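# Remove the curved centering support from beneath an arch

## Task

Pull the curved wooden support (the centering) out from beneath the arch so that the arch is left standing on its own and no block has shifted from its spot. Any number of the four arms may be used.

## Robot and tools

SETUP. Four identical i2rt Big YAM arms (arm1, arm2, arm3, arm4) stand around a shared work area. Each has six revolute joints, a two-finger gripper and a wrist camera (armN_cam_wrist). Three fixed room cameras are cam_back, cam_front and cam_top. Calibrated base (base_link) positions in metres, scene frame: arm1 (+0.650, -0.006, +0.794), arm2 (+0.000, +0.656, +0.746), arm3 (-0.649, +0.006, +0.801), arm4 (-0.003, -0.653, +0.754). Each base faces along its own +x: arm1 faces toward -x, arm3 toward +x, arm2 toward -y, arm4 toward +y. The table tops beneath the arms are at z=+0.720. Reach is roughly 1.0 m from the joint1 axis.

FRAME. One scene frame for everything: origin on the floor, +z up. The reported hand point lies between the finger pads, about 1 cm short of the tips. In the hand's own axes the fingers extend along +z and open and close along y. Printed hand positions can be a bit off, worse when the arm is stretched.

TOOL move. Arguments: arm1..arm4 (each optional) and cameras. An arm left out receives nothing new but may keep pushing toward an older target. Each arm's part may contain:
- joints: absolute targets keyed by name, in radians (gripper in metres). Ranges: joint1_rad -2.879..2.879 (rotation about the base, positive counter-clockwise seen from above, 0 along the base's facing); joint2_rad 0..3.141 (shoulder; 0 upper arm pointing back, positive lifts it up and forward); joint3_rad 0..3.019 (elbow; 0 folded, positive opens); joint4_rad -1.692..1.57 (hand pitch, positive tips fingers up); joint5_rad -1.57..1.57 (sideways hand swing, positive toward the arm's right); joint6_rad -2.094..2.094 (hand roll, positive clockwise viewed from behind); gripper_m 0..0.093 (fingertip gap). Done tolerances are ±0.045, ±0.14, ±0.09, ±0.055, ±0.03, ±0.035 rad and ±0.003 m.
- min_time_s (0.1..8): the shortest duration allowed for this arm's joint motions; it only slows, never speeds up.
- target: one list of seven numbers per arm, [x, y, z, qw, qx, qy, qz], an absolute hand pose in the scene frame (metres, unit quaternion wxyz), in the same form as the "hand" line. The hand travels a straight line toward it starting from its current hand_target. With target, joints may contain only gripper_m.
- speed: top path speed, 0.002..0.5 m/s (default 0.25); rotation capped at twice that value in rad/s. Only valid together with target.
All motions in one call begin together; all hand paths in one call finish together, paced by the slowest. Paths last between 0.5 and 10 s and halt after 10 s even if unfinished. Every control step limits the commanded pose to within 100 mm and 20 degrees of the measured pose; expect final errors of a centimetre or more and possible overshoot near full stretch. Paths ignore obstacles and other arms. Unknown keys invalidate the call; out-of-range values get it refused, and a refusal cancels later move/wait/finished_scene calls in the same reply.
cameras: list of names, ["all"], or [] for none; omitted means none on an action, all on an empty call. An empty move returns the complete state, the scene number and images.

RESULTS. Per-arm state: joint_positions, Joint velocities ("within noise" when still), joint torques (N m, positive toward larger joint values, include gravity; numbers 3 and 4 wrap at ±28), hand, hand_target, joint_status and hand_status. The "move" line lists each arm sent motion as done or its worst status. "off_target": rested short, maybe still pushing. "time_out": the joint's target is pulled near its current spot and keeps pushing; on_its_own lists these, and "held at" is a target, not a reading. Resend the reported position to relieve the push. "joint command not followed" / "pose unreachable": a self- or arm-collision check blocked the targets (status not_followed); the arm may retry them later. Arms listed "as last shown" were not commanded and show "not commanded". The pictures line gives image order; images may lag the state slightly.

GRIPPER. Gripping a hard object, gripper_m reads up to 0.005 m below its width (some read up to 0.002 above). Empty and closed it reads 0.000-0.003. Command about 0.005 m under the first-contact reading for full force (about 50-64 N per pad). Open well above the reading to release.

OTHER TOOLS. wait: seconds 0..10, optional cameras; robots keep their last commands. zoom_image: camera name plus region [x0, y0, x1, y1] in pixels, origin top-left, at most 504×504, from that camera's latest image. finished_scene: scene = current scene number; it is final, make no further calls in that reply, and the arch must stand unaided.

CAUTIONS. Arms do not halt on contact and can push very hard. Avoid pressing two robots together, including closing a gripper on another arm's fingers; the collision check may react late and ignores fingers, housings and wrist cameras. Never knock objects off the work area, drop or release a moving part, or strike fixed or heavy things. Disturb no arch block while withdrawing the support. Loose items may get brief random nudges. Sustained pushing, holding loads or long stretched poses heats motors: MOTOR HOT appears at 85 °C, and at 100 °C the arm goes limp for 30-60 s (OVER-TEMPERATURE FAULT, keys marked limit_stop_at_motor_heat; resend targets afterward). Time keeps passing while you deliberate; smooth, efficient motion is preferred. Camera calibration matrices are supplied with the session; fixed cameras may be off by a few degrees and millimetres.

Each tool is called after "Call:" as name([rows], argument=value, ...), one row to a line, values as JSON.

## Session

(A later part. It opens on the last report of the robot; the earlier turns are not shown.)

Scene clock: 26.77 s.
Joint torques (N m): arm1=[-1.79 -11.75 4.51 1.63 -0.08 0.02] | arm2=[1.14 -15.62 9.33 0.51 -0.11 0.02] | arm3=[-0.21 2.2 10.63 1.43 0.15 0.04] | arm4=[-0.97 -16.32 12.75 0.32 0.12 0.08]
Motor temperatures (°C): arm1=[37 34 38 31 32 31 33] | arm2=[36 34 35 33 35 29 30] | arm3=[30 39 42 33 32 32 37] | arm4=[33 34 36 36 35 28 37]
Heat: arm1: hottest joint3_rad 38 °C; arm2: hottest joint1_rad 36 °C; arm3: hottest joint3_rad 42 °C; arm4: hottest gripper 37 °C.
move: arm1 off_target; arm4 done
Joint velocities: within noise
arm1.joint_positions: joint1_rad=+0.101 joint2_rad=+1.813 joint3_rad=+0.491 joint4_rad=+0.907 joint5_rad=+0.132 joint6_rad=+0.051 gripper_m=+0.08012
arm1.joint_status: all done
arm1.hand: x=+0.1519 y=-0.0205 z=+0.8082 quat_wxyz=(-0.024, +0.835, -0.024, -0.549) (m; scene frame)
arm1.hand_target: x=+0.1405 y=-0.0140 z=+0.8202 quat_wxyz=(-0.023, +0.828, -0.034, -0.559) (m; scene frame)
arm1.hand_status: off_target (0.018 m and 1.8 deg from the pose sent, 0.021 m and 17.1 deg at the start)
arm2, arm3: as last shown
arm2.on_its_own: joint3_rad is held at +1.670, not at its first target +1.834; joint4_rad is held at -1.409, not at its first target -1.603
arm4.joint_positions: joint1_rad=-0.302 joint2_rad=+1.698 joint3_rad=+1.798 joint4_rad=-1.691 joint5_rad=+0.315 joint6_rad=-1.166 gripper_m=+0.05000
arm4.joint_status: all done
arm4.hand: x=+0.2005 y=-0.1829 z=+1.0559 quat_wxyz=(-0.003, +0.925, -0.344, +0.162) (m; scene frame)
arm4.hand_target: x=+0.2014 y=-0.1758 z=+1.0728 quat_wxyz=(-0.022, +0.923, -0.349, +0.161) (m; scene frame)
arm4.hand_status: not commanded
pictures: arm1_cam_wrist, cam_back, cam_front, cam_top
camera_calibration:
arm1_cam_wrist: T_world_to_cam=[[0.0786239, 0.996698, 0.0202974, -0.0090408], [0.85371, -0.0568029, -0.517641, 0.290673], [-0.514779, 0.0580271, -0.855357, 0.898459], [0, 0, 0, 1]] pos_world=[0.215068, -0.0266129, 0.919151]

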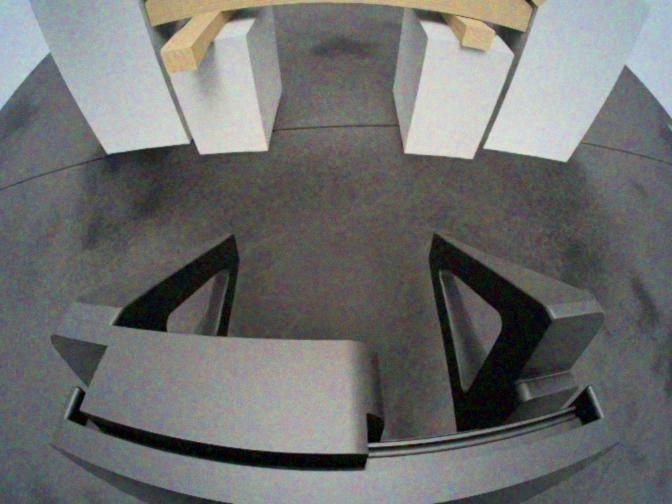

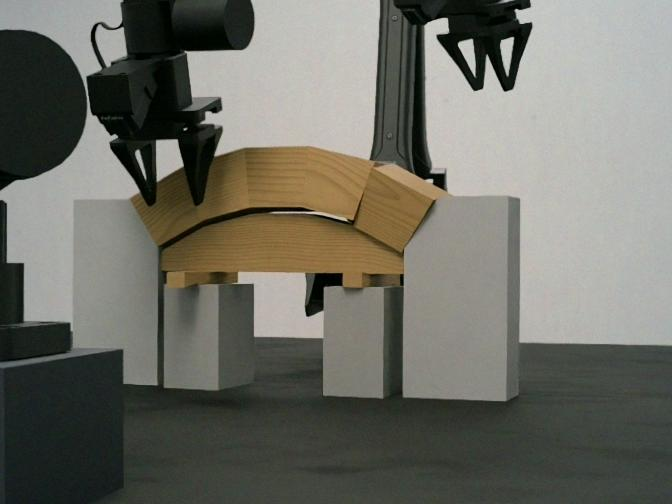

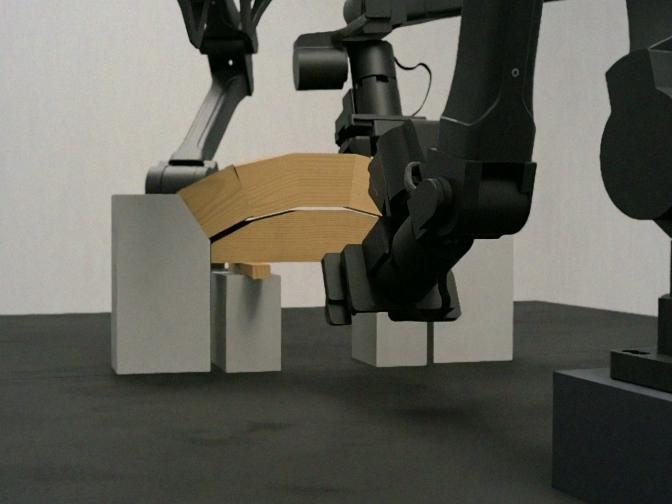

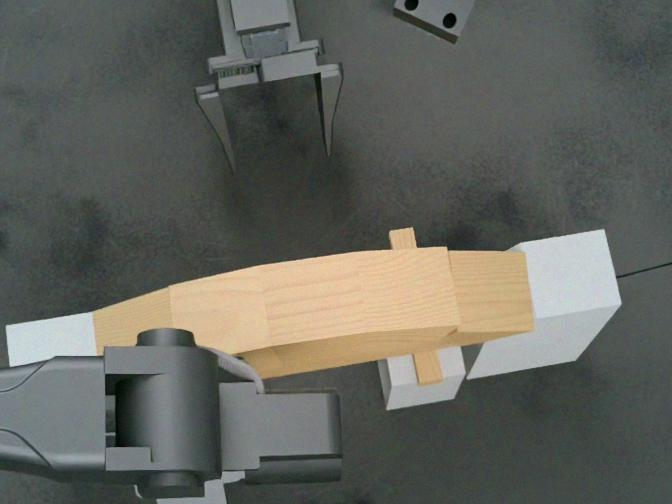

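Call:
move(arm1={"target":[0.08,-0.008,0.83,-0.0232,0.8283,-0.0344,-0.5587],"speed":0.1}, cameras=["cam_top","cam_back","cam_front","arm1_cam_wrist"])

Call:
zoom_image(camera="cam_back", region=[150, 220, 420, 370])

Call:
zoom_image(camera="cam_front", region=[180, 130, 440, 370])

Scene clock: 30.50 s.
Joint torques (N m): arm1=[-1.55 -10.29 6.22 1.61 -0.1 -0.08] | arm2=[1.03 -15.68 9.28 0.61 -0.11 0.01] | arm3=[-0.15 2.02 10.59 1.42 0.15 0.03] | arm4=[-1.26 -16.09 12.75 0.28 0.13 0.09]
Motor temperatures (°C): arm1=[37 34 38 31 32 31 33] | arm2=[36 34 35 33 35 29 30] | arm3=[30 39 43 33 32 32 37] | arm4=[33 34 37 36 35 28 37]
Heat: arm1: hottest joint3_rad 38 °C; arm2: hottest joint1_rad 36 °C; arm3: hottest joint3_rad 43 °C; arm4: hottest joint3_rad 37 °C.
move: arm1 off_target
Joint velocities: within noise
arm1.joint_positions: joint1_rad=+0.076 joint2_rad=+1.813 joint3_rad=+0.650 joint4_rad=+0.783 joint5_rad=+0.110 joint6_rad=+0.051 gripper_m=+0.08012
arm1.joint_status: not commanded
arm1.hand: x=+0.0910 y=-0.0154 z=+0.8358 quat_wxyz=(-0.021, +0.826, -0.029, -0.563) (m; scene frame)
arm1.hand_target: x=+0.0806 y=-0.0080 z=+0.8303 quat_wxyz=(-0.023, +0.828, -0.034, -0.559) (m; scene frame)
arm1.hand_status: off_target (0.014 m and 0.9 deg from the pose sent, 0.076 m and 1.8 deg at the start)
arm2, arm3, arm4: as last shown
arm2.on_its_own: joint3_rad is held at +1.670, not at its first target +1.834; joint4_rad is held at -1.409, not at its first target -1.603
pictures: arm1_cam_wrist, cam_back, cam_front, cam_top
camera_calibration:
arm1_cam_wrist: T_world_to_cam=[[0.0831232, 0.996514, 0.00703772, 0.000759702], [0.83531, -0.0658218, -0.545824, 0.382311], [-0.543458, 0.0512493, -0.83787, 0.878316], [0, 0, 0, 1]] pos_world=[0.157917, -0.0206058, 0.944584]

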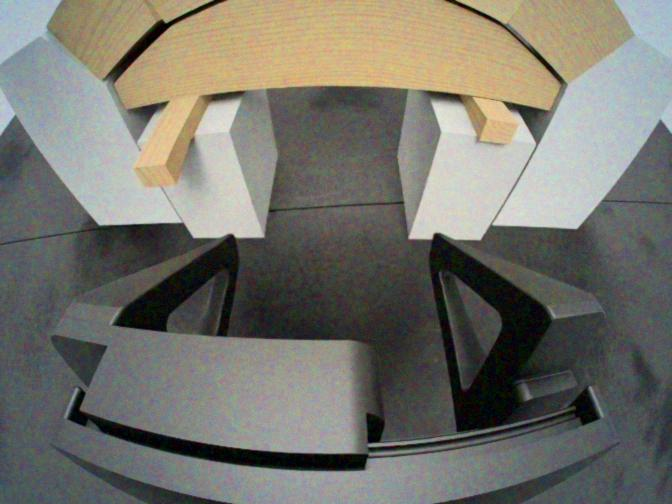

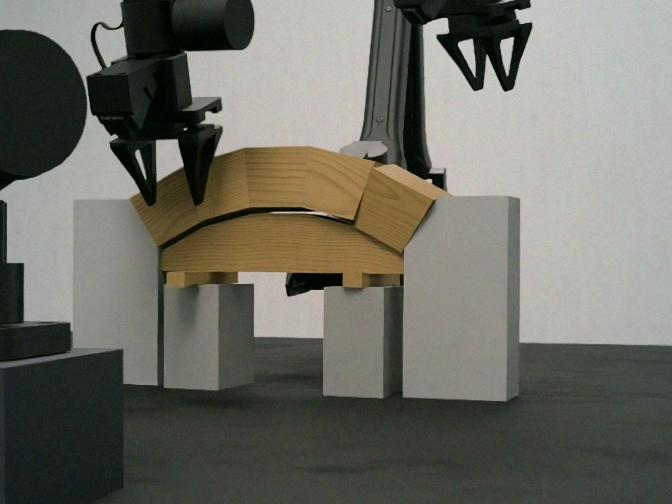

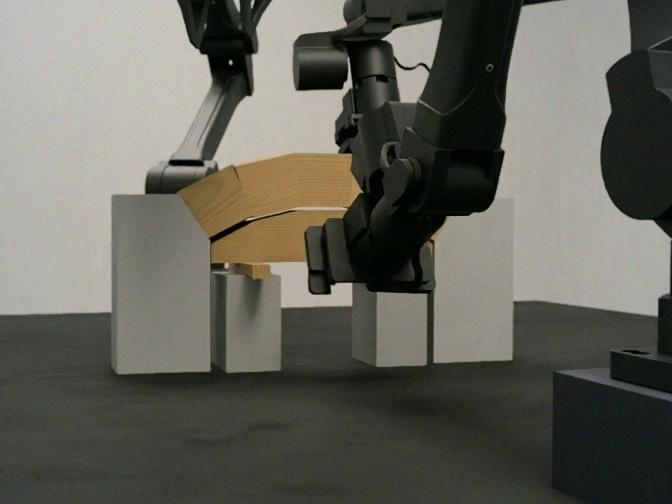

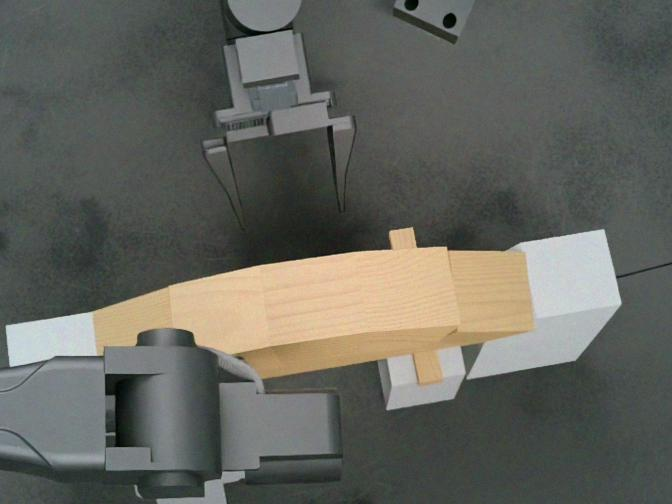

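Scaled by 1.867 from the camera's 672x504 image, which has a finer 960x720 frame.

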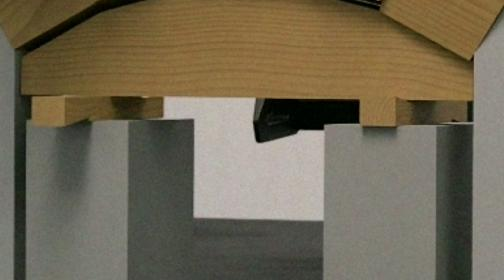

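Scaled by 1.938 from the camera's 672x504 image, which has a finer 960x720 frame.

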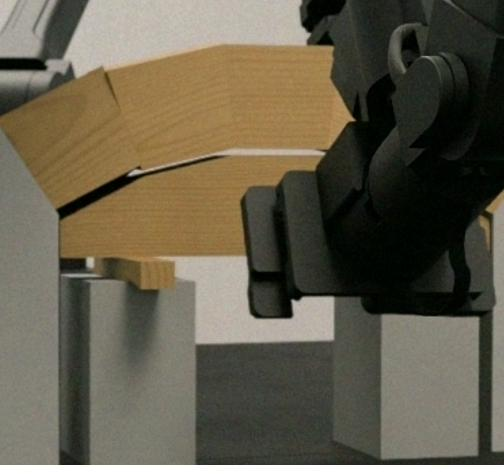

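Call:
zoom_image(camera="arm1_cam_wrist", region=[70, 10, 300, 240])

Call:
zoom_image(camera="arm1_cam_wrist", region=[390, 0, 620, 230])

Scaled by 2.191 from the camera's 672x504 image, which has a finer 960x720 frame.

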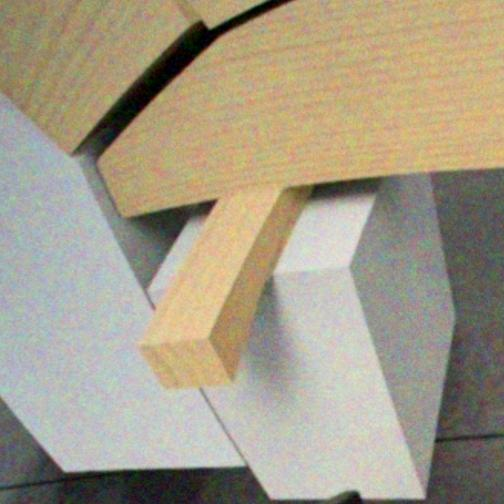

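Scaled by 2.191 from the camera's 672x504 image, which has a finer 960x720 frame.

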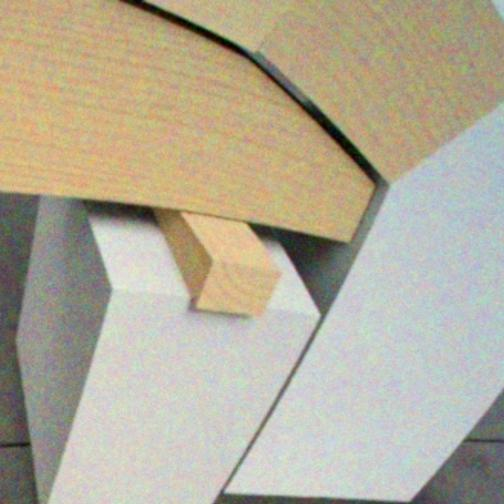

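Call:
move(arm1={"target":[0.17,-0.017,0.88,0.4789,0.4789,-0.5203,-0.5203],"joints":{"gripper_m":0.09}}, arm2={"target":[-0.06,0.3,1.12,0.0072,0.984,-0.0409,0.1735]}, arm3={"target":[-0.2,0.012,0.88,0.7065,0.0293,0.7065,-0.0293],"joints":{"gripper_m":0.05}}, cameras=["all"])

Scene clock: 40.20 s.
Joint torques (N m): arm1=[0.73 -8 1.13 3.48 0.11 -0.11] | arm2=[0.56 -6.18 8.13 0.54 -0.18 0.08] | arm3=[0.03 -7.94 3 2.26 -0.02 -0.03] | arm4=[-1.32 -15.5 12.83 0.35 0.11 0.09]
Motor temperatures (°C): arm1=[37 35 38 31 31 31 33] | arm2=[36 35 35 33 35 29 30] | arm3=[30 39 43 33 31 32 36] | arm4=[33 35 39 36 35 28 37]
Heat: arm1: hottest joint3_rad 38 °C; arm2: hottest joint1_rad 36 °C; arm3: hottest joint3_rad 43 °C; arm4: hottest joint3_rad 39 °C.
move: arm1 off_target; arm2 off_target; arm3 off_target
Joint velocities: within noise
arm1.joint_positions: joint1_rad=+0.090 joint2_rad=+1.875 joint3_rad=+0.405 joint4_rad=+1.475 joint5_rad=+0.160 joint6_rad=+1.569 gripper_m=+0.08989
arm1.joint_status: all done
arm1.hand: x=+0.1655 y=-0.0101 z=+0.8886 quat_wxyz=(+0.475, +0.476, -0.519, -0.528) (m; scene frame)
arm1.hand_target: x=+0.1701 y=-0.0168 z=+0.8802 quat_wxyz=(+0.479, +0.479, -0.521, -0.520) (m; scene frame)
arm1.hand_status: off_target (0.012 m and 1.1 deg from the pose sent, 0.091 m and 92.2 deg at the start)
arm2.joint_positions: joint1_rad=-0.274 joint2_rad=+1.209 joint3_rad=+1.488 joint4_rad=-1.667 joint5_rad=-0.342 joint6_rad=+1.384 gripper_m=+0.05014
arm2.joint_status: not commanded
arm2.hand: x=-0.0584 y=+0.2953 z=+1.1268 quat_wxyz=(-0.131, -0.980, +0.050, -0.141) (m; scene frame)
arm2.hand_target: x=-0.0596 y=+0.2997 z=+1.1194 quat_wxyz=(-0.118, -0.980, +0.060, -0.146) (m; scene frame)
arm2.hand_status: off_target (0.008 m and 14.7 deg from the pose sent, 0.287 m and 2.5 deg at the start; a joint's target at an end of its range on 66 of 126 steps)
arm3.joint_positions: joint1_rad=+0.034 joint2_rad=+1.868 joint3_rad=+0.294 joint4_rad=+1.535 joint5_rad=+0.163 joint6_rad=+0.022 gripper_m=+0.05009
arm3.joint_status: all done
arm3.hand: x=-0.2054 y=+0.0097 z=+0.8790 quat_wxyz=(-0.691, -0.036, -0.722, +0.029) (m; scene frame)
arm3.hand_target: x=-0.2000 y=+0.0120 z=+0.8803 quat_wxyz=(-0.697, -0.030, -0.716, +0.029) (m; scene frame)
arm3.hand_status: off_target (0.006 m and 2.6 deg from the pose sent, 0.527 m and 65.5 deg at the start; a joint's target at an end of its range on 23 of 126 steps)
arm4: as last shown
pictures: arm1_cam_wrist, arm2_cam_wrist, arm3_cam_wrist, arm4_cam_wrist, cam_back, cam_front, cam_top
camera_calibration:
arm1_cam_wrist: T_world_to_cam=[[0.00530085, 0.00935359, -0.999942, 0.886689], [0.500544, -0.865694, -0.00544436, -0.0836119], [-0.865695, -0.500486, -0.0092708, 0.274279], [0, 0, 0, 1]] pos_world=[0.274593, 0.0565965, 0.888726]
arm2_cam_wrist: T_world_to_cam=[[0.127644, 0.963268, -0.236268, -0.0113038], [0.628339, 0.105777, 0.770715, -0.857972], [0.767396, -0.246834, -0.591757, 0.910647], [0, 0, 0, 1]] pos_world=[-0.158287, 0.326421, 1.19746]
arm3_cam_wrist: T_world_to_cam=[[-0.0775236, -0.9969, -0.0134555, 0.00646205], [-0.64131, 0.0601956, -0.764917, 0.541893], [0.763356, -0.05067, -0.643988, 0.851104], [0, 0, 0, 1]] pos_world=[-0.301673, 0.0169479, 0.962691]
arm4_cam_wrist: T_world_to_cam=[[0.624416, 0.771909, 0.11942, -0.112246], [0.400931, -0.447953, 0.79912, -1.00313], [0.670342, -0.451104, -0.589191, 0.532885], [0, 0, 0, 1]] pos_world=[0.115061, -0.122326, 1.129]

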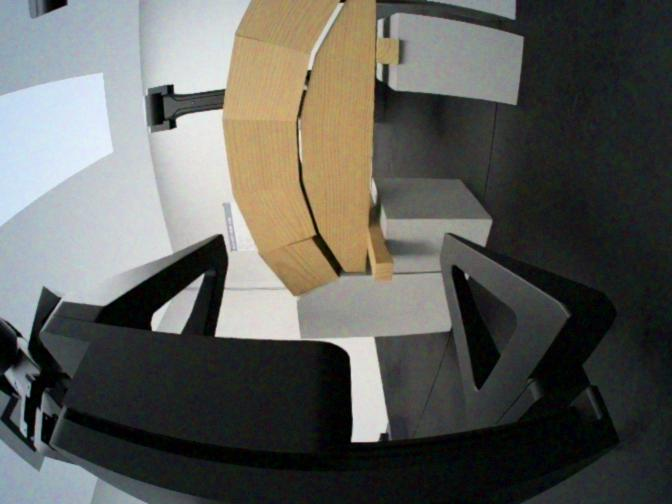

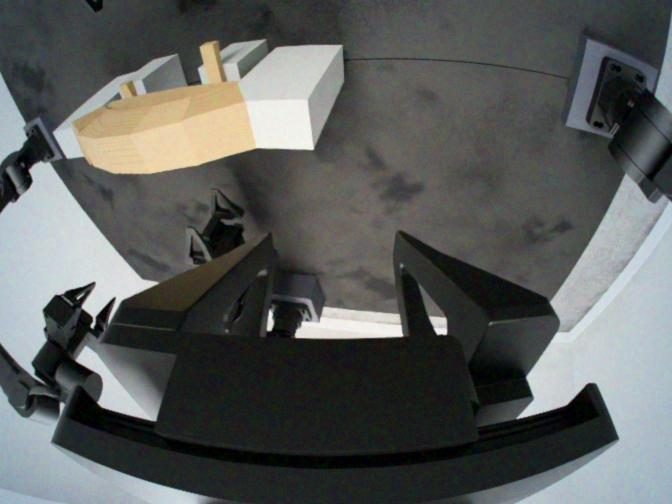

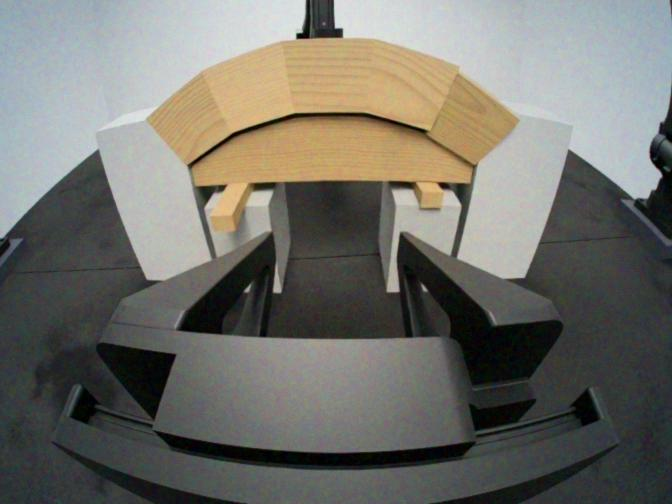

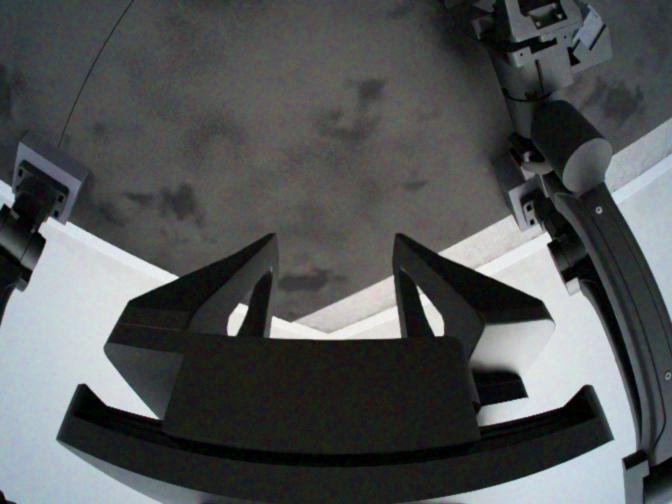

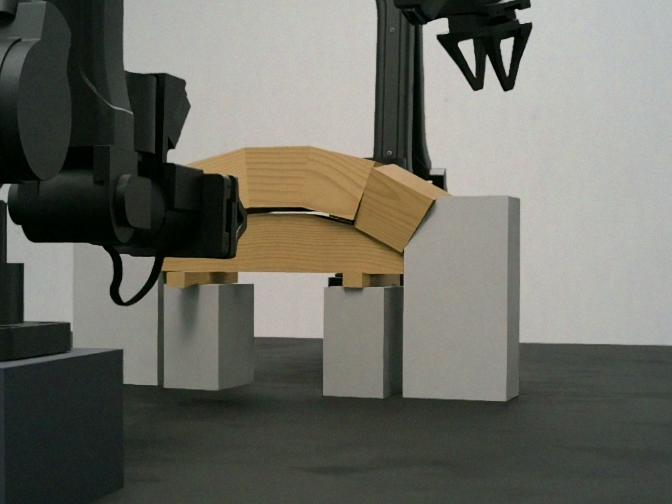

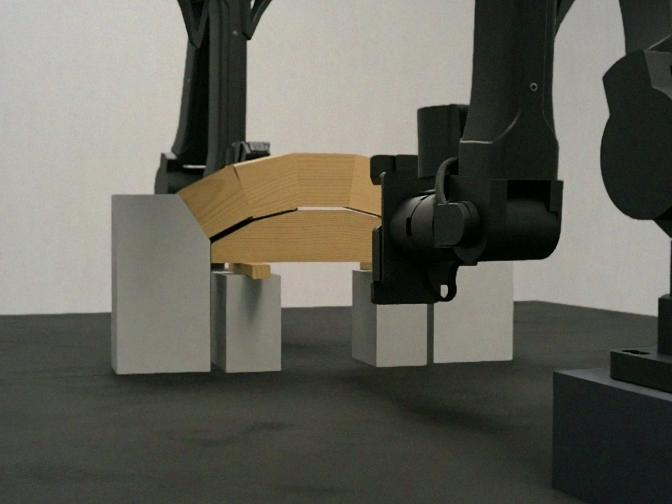

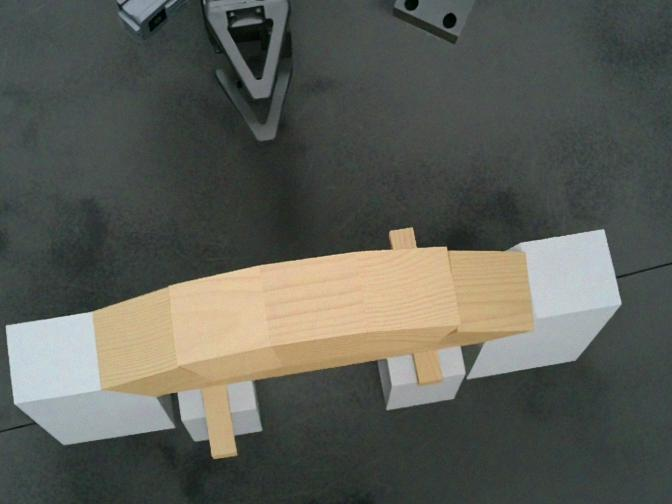

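Call:
move(arm1={"target":[0.06,-0.007,0.882,0.4833,0.4833,-0.5163,-0.5163],"joints":{"gripper_m":0.092},"speed":0.15}, arm3={"target":[-0.08,0.003,0.86,0.7067,0.0235,0.7067,-0.0235],"speed":0.15}, cameras=["all"])

Scene clock: 43.17 s.
Joint torques (N m): arm1=[-1.44 -10.81 5.18 1.65 -0.11 -0.1] | arm2=[0.73 -5.95 8.2 0.61 -0.18 0.08] | arm3=[-0.97 -11.69 5.45 0.95 -0.01 -0.04] | arm4=[-1.44 -15.97 12.66 0.28 0.11 0.1]
Motor temperatures (°C): arm1=[37 35 38 31 31 31 33] | arm2=[36 35 35 33 35 29 30] | arm3=[30 39 43 33 31 32 36] | arm4=[33 35 40 36 35 28 37]
Heat: arm1: hottest joint3_rad 38 °C; arm2: hottest joint1_rad 36 °C; arm3: hottest joint3_rad 43 °C; arm4: hottest joint3_rad 40 °C.
move: arm1 off_target; arm3 off_target
Joint velocities: within noise
arm1.joint_positions: joint1_rad=+0.068 joint2_rad=+1.943 joint3_rad=+0.664 joint4_rad=+1.290 joint5_rad=+0.098 joint6_rad=+1.569 gripper_m=+0.09189
arm1.joint_status: all done
arm1.hand: x=+0.0705 y=-0.0144 z=+0.8920 quat_wxyz=(+0.488, +0.485, -0.507, -0.520) (m; scene frame)
arm1.hand_target: x=+0.0608 y=-0.0069 z=+0.8822 quat_wxyz=(+0.483, +0.483, -0.516, -0.516) (m; scene frame)
arm1.hand_status: off_target (0.016 m and 1.2 deg from the pose sent, 0.106 m and 1.8 deg at the start)
arm2, arm4: as last shown
arm3.joint_positions: joint1_rad=-0.006 joint2_rad=+2.017 joint3_rad=+0.621 joint4_rad=+1.412 joint5_rad=+0.092 joint6_rad=+0.017 gripper_m=+0.05009
arm3.joint_status: not commanded
arm3.hand: x=-0.0882 y=+0.0079 z=+0.8670 quat_wxyz=(-0.710, -0.025, -0.704, +0.017) (m; scene frame)
arm3.hand_target: x=-0.0804 y=+0.0031 z=+0.8601 quat_wxyz=(-0.707, -0.023, -0.707, +0.023) (m; scene frame)
arm3.hand_status: off_target (0.012 m and 0.9 deg from the pose sent, 0.127 m and 2.9 deg at the start)
pictures: arm1_cam_wrist, arm2_cam_wrist, arm3_cam_wrist, arm4_cam_wrist, cam_back, cam_front, cam_top
camera_calibration:
arm1_cam_wrist: T_world_to_cam=[[-0.00163224, 0.00941663, -0.999954, 0.891123], [0.535152, -0.84471, -0.00882822, -0.0389206], [-0.844754, -0.535142, -0.00366056, 0.182892], [0, 0, 0, 1]] pos_world=[0.176782, 0.0566054, 0.891408]
arm2_cam_wrist: T_world_to_cam=[[0.127644, 0.963268, -0.236268, -0.0113038], [0.628339, 0.105777, 0.770715, -0.857972], [0.767396, -0.246834, -0.591757, 0.910647], [0, 0, 0, 1]] pos_world=[-0.158287, 0.326421, 1.19746]
arm3_cam_wrist: T_world_to_cam=[[-0.0454763, -0.998838, -0.0159843, 0.0186366], [-0.60167, 0.0401596, -0.797735, 0.64016], [0.797449, -0.0266608, -0.602797, 0.720935], [0, 0, 0, 1]] pos_world=[-0.188896, 0.012127, 0.945553]
arm4_cam_wrist: T_world_to_cam=[[0.624416, 0.771909, 0.11942, -0.112246], [0.400931, -0.447953, 0.79912, -1.00313], [0.670342, -0.451104, -0.589191, 0.532885], [0, 0, 0, 1]] pos_world=[0.115061, -0.122326, 1.129]

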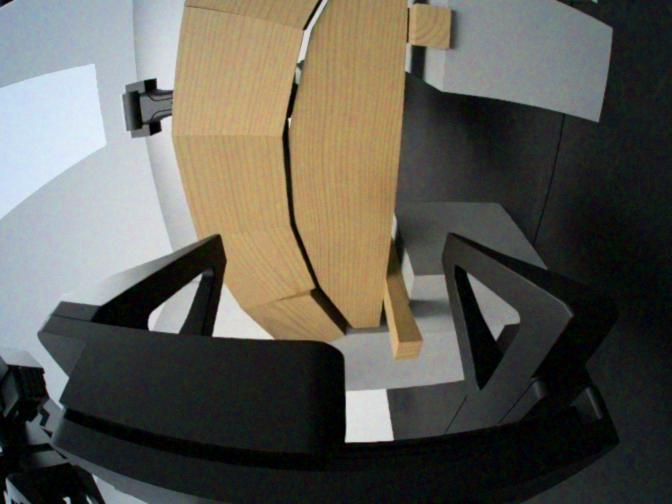

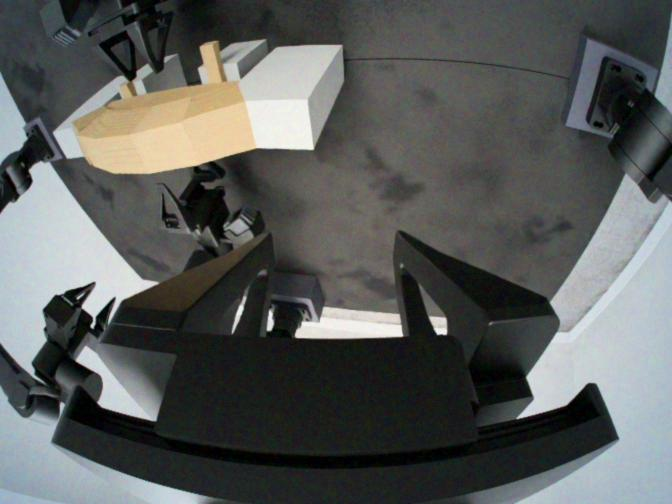

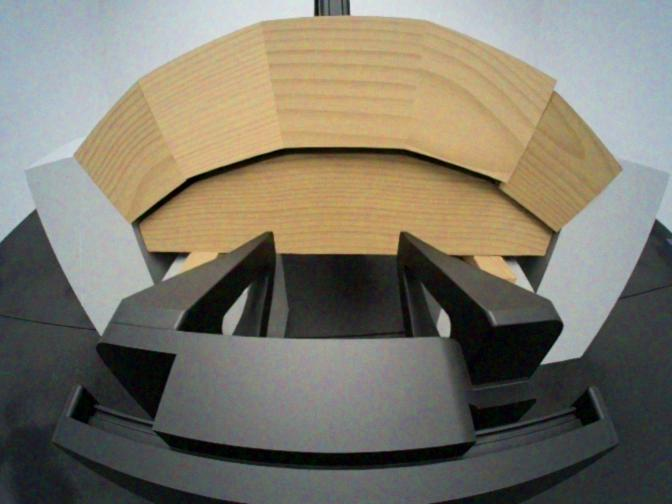

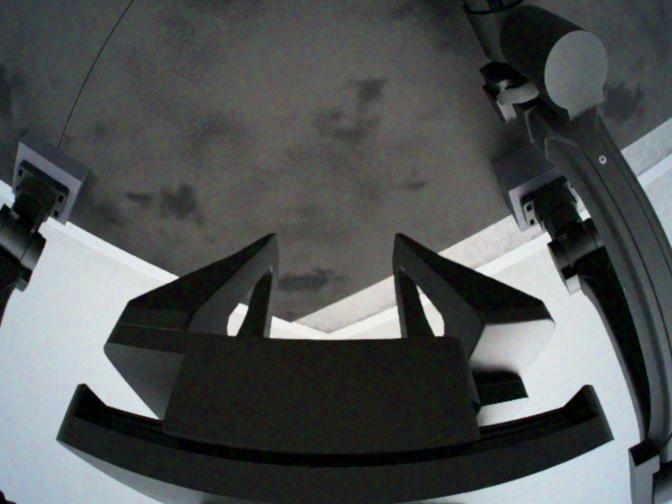

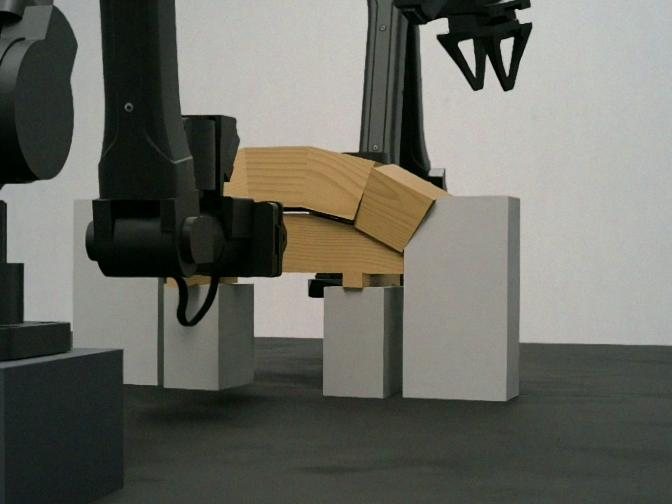

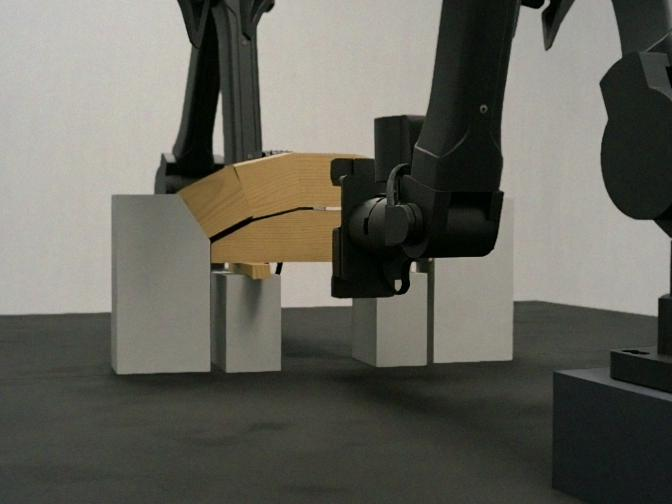

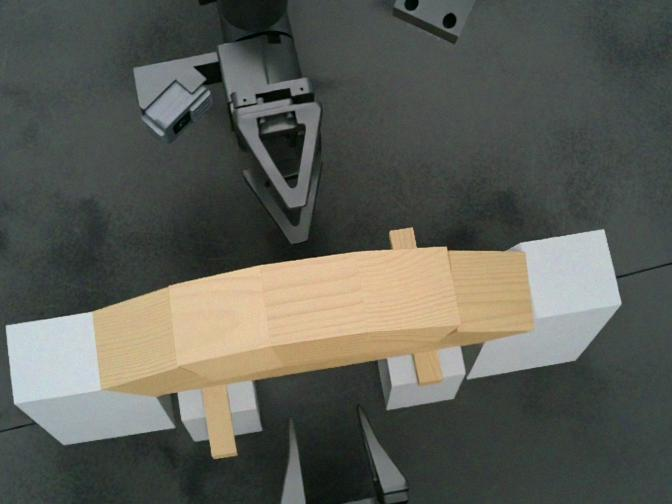

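Call:
move(arm1={"target":[0.06,-0.007,0.878,0.4833,0.4833,-0.5163,-0.5163],"speed":0.1}, arm3={"target":[-0.03,-0.0005,0.856,0.7067,0.0235,0.7067,-0.0235],"speed":0.04}, cameras=["arm1_cam_wrist","arm3_cam_wrist","cam_top","cam_front","cam_back"])

Scene clock: 46.60 s.
Joint torques (N m): arm1=[-1.44 -10.81 5.27 2.14 -0.11 -0.08] | arm2=[0.44 -5.83 8.06 0.54 -0.17 0.08] | arm3=[-1.14 -13.04 7.08 0.9 -0.02 -0.03] | arm4=[-0.97 -16.21 12.75 0.31 0.13 0.09]
Motor temperatures (°C): arm1=[37 35 38 30 31 31 33] | arm2=[36 35 36 33 35 29 30] | arm3=[30 39 42 33 31 32 36] | arm4=[33 35 40 36 35 28 37]
Heat: arm1: hottest joint3_rad 38 °C; arm2: hottest joint1_rad 36 °C; arm3: hottest joint3_rad 42 °C; arm4: hottest joint3_rad 40 °C.
move: arm1 off_target; arm3 off_target
Joint velocities: within noise
arm1.joint_positions: joint1_rad=+0.068 joint2_rad=+1.956 joint3_rad=+0.665 joint4_rad=+1.290 joint5_rad=+0.098 joint6_rad=+1.569 gripper_m=+0.09189
arm1.joint_status: not commanded
arm1.hand: x=+0.0709 y=-0.0144 z=+0.8849 quat_wxyz=(+0.484, +0.488, -0.510, -0.517) (m; scene frame)
arm1.hand_target: x=+0.0607 y=-0.0069 z=+0.8782 quat_wxyz=(+0.483, +0.483, -0.516, -0.516) (m; scene frame)
arm1.hand_status: off_target (0.015 m and 0.9 deg from the pose sent, 0.019 m and 1.2 deg at the start)
arm2, arm4: as last shown
arm3.joint_positions: joint1_rad=-0.017 joint2_rad=+2.063 joint3_rad=+0.756 joint4_rad=+1.319 joint5_rad=+0.082 joint6_rad=+0.017 gripper_m=+0.05009
arm3.joint_status: not commanded
arm3.hand: x=-0.0409 y=+0.0047 z=+0.8622 quat_wxyz=(-0.708, -0.025, -0.705, +0.017) (m; scene frame)
arm3.hand_target: x=-0.0306 y=-0.0006 z=+0.8563 quat_wxyz=(-0.707, -0.024, -0.707, +0.023) (m; scene frame)
arm3.hand_status: off_target (0.014 m and 0.8 deg from the pose sent, 0.060 m and 0.9 deg at the start)
pictures: arm1_cam_wrist, arm3_cam_wrist, cam_back, cam_front, cam_top
camera_calibration:
arm1_cam_wrist: T_world_to_cam=[[0.010946, 0.00996452, -0.99989, 0.883042], [0.535113, -0.844777, -0.00256073, -0.0445846], [-0.84471, -0.535026, -0.0145791, 0.192828], [0, 0, 0, 1]] pos_world=[0.177076, 0.0567048, 0.885642]
arm3_cam_wrist: T_world_to_cam=[[-0.0459504, -0.998824, -0.0154864, 0.0170023], [-0.605257, 0.040171, -0.795016, 0.662442], [0.794702, -0.0271581, -0.606391, 0.683291], [0, 0, 0, 1]] pos_world=[-0.141284, 0.00892818, 0.941257]

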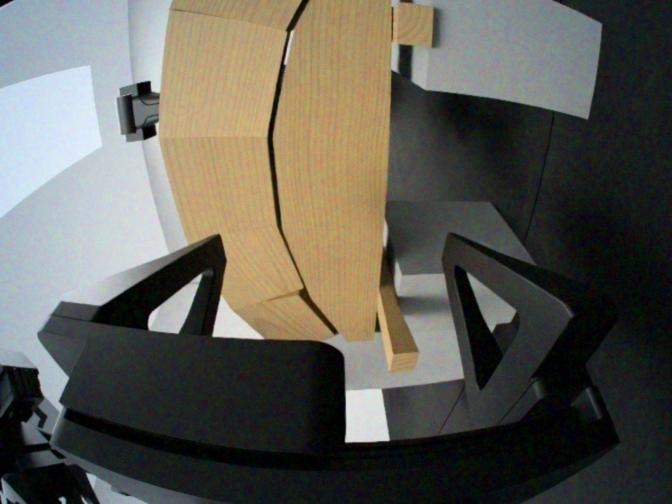

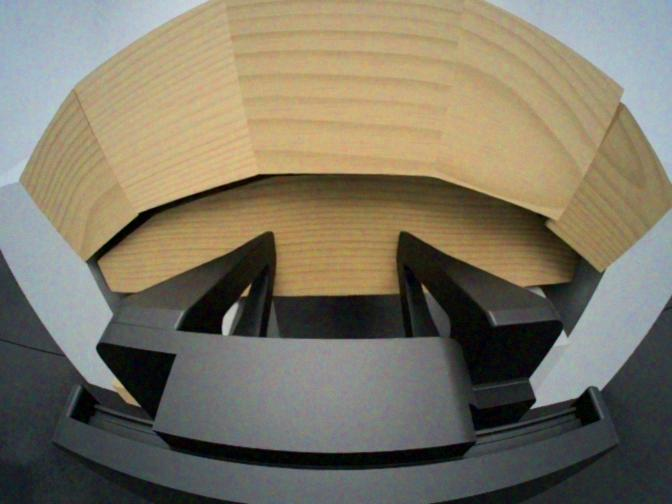

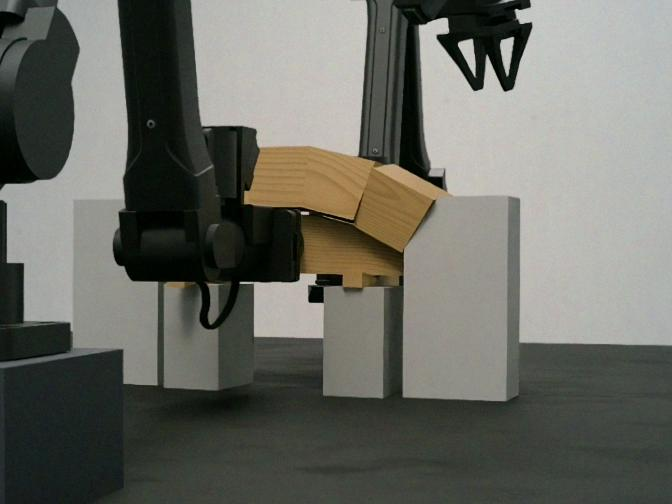

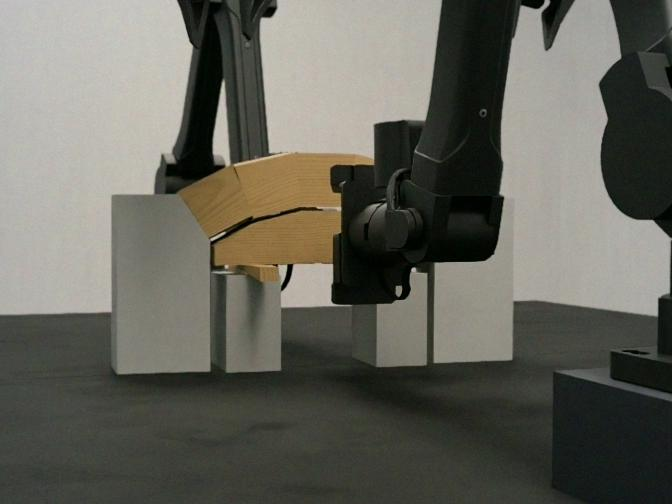

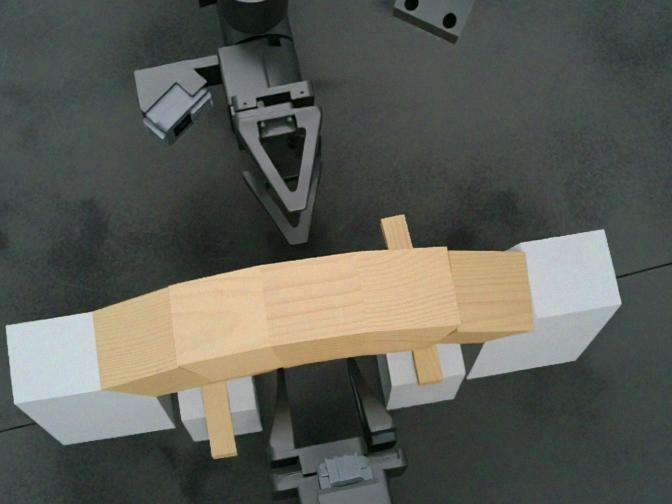

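Call:
move(arm3={"target":[-0.006,-0.002,0.856,0.7067,0.0235,0.7067,-0.0235],"speed":0.04}, cameras=["arm1_cam_wrist","arm3_cam_wrist","cam_top","cam_front"])

Scene clock: 48.03 s.
Joint torques (N m): arm1=[-1.49 -10.81 5.27 2.21 -0.11 -0.1] | arm2=[0.44 -5.95 8.1 0.59 -0.18 0.08] | arm3=[-1.03 -13.92 7.68 0.94 -0.02 -0.03] | arm4=[-1.26 -16.15 12.89 0.23 0.15 0.09]
Motor temperatures (°C): arm1=[37 35 38 30 31 31 33] | arm2=[36 35 36 33 35 29 30] | arm3=[30 39 42 33 31 32 36] | arm4=[33 36 40 36 35 28 37]
Heat: arm1: hottest joint3_rad 38 °C; arm2: hottest joint1_rad 36 °C; arm3: hottest joint3_rad 42 °C; arm4: hottest joint3_rad 40 °C.
move: arm3 off_target
Joint velocities: within noise
arm1, arm2, arm4: as last shown
arm3.joint_positions: joint1_rad=-0.021 joint2_rad=+2.085 joint3_rad=+0.824 joint4_rad=+1.270 joint5_rad=+0.078 joint6_rad=+0.017 gripper_m=+0.05009
arm3.joint_status: not commanded
arm3.hand: x=-0.0172 y=+0.0035 z=+0.8616 quat_wxyz=(-0.708, -0.025, -0.706, +0.017) (m; scene frame)
arm3.hand_target: x=-0.0066 y=-0.0021 z=+0.8563 quat_wxyz=(-0.707, -0.024, -0.707, +0.023) (m; scene frame)
arm3.hand_status: off_target (0.014 m and 0.7 deg from the pose sent, 0.036 m and 0.7 deg at the start)
pictures: arm1_cam_wrist, arm3_cam_wrist, cam_front, cam_top
camera_calibration:
arm1_cam_wrist: T_world_to_cam=[[0.010946, 0.00996452, -0.99989, 0.883042], [0.535113, -0.844777, -0.00256073, -0.0445846], [-0.84471, -0.535026, -0.0145791, 0.192828], [0, 0, 0, 1]] pos_world=[0.177076, 0.0567048, 0.885642]
arm3_cam_wrist: T_world_to_cam=[[-0.0459936, -0.998825, -0.015273, 0.0166845], [-0.606453, 0.0400685, -0.794109, 0.67551], [0.793788, -0.0272616, -0.607583, 0.665053], [0, 0, 0, 1]] pos_world=[-0.117479, 0.00772863, 0.940758]

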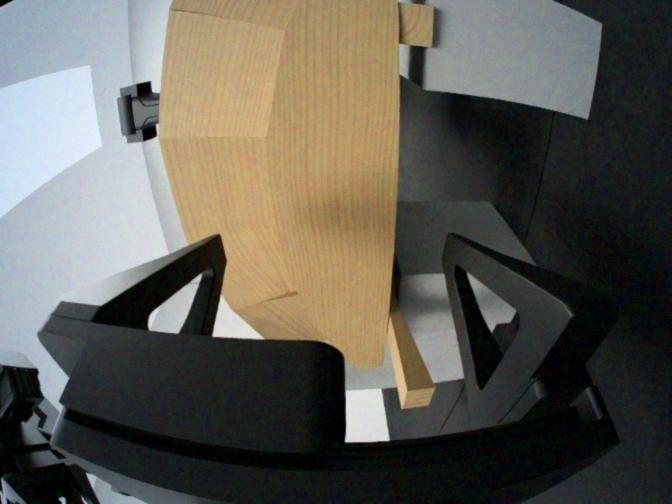

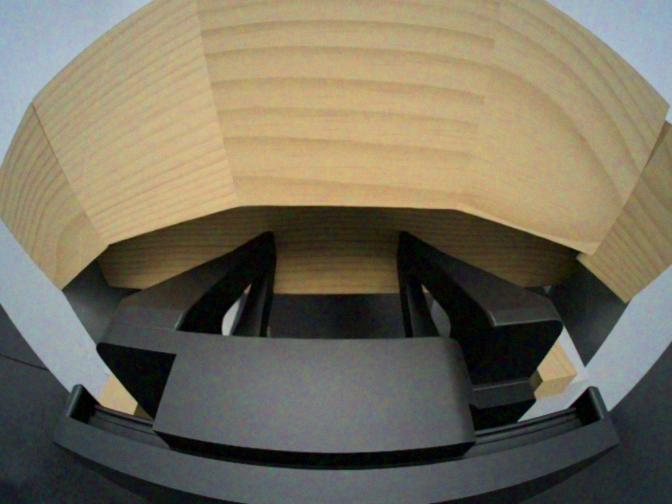

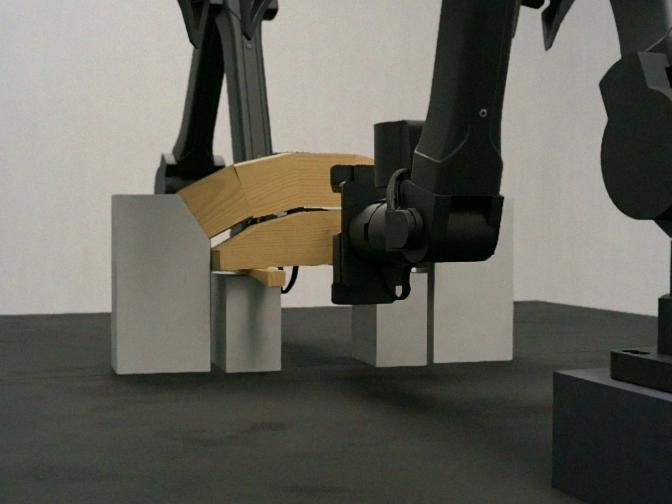

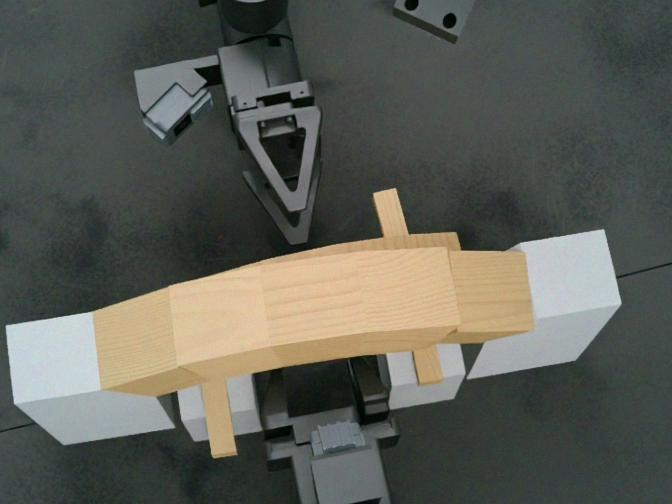

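Call:
move(arm1={"target":[0.034,-0.005,0.878,0.4833,0.4833,-0.5163,-0.5163],"speed":0.06}, cameras=["arm1_cam_wrist","cam_front","cam_top","cam_back"])

Call:
zoom_image(camera="cam_top", region=[200, 100, 480, 300])

Scene clock: 52.80 s.
Joint torques (N m): arm1=[-1.61 -11.69 5.5 1.73 -0.13 -0.09] | arm2=[0.62 -6.07 8.13 0.62 -0.18 0.09] | arm3=[-1.08 -13.92 7.66 0.94 -0.01 -0.04] | arm4=[-1.44 -16.32 12.79 0.21 0.11 0.11]
Motor temperatures (°C): arm1=[37 35 38 30 31 31 33] | arm2=[36 35 36 33 35 29 30] | arm3=[30 39 42 32 31 32 36] | arm4=[33 36 41 36 35 28 37]
Heat: arm1: hottest joint3_rad 38 °C; arm2: hottest joint1_rad 36 °C; arm3: hottest joint3_rad 42 °C; arm4: hottest joint3_rad 41 °C.
move: arm1 off_target
Joint velocities: within noise
arm1.joint_positions: joint1_rad=+0.063 joint2_rad=+1.980 joint3_rad=+0.739 joint4_rad=+1.253 joint5_rad=+0.092 joint6_rad=+1.569 gripper_m=+0.09189
arm1.joint_status: not commanded
arm1.hand: x=+0.0449 y=-0.0136 z=+0.8887 quat_wxyz=(+0.488, +0.485, -0.507, -0.520) (m; scene frame)
arm1.hand_target: x=+0.0349 y=-0.0051 z=+0.8783 quat_wxyz=(+0.483, +0.483, -0.516, -0.516) (m; scene frame)
arm1.hand_status: off_target (0.017 m and 1.3 deg from the pose sent, 0.039 m and 0.9 deg at the start)
arm2, arm3, arm4: as last shown
arm3.hand_target: x=-0.0066 y=-0.0021 z=+0.8562 quat_wxyz=(-0.707, -0.024, -0.707, +0.023) (m; scene frame)
pictures: arm1_cam_wrist, cam_back, cam_front, cam_top
camera_calibration:
arm1_cam_wrist: T_world_to_cam=[[-0.00155857, 0.00946835, -0.999954, 0.887657], [0.536137, -0.844085, -0.0088281, -0.0245345], [-0.844129, -0.536126, -0.00376077, 0.161757], [0, 0, 0, 1]] pos_world=[0.151082, 0.0576085, 0.888008]

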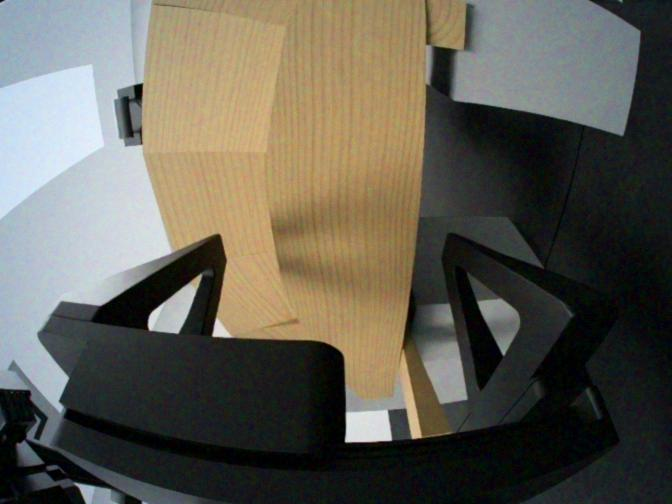

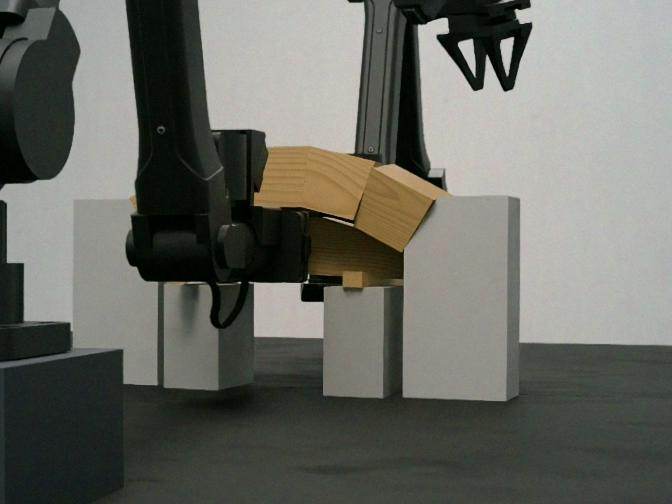

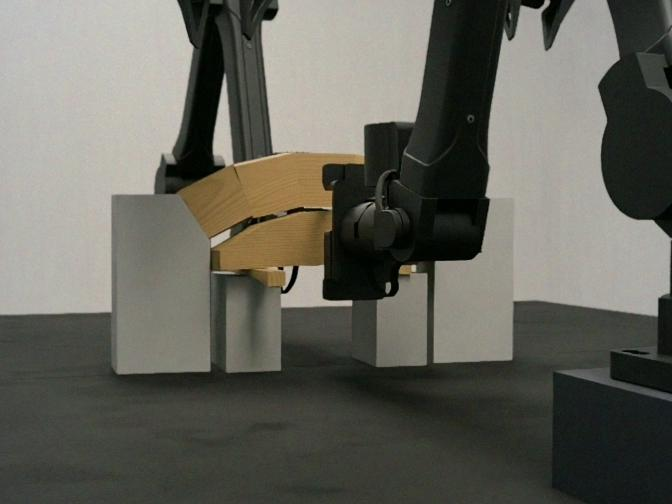

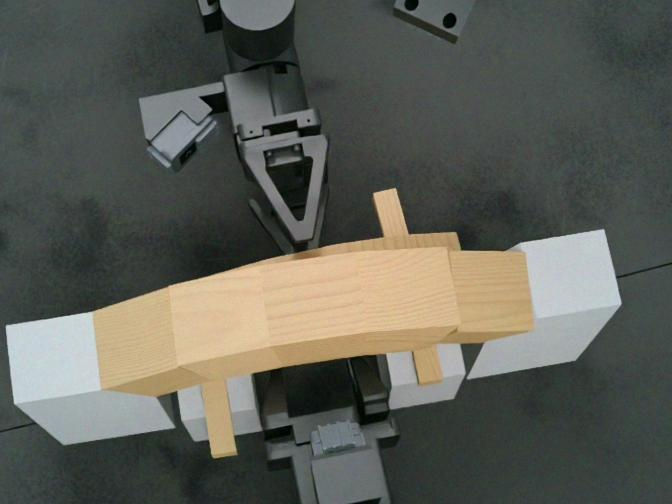

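Scaled by 1.800 from the camera's 672x504 image, which has a finer 960x720 frame.

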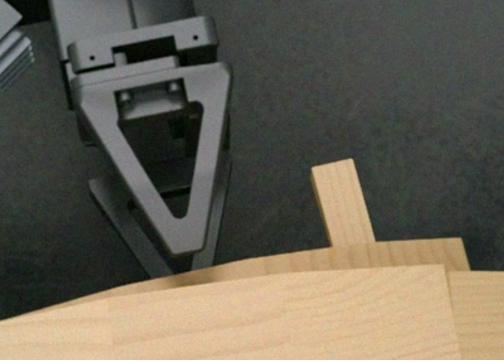

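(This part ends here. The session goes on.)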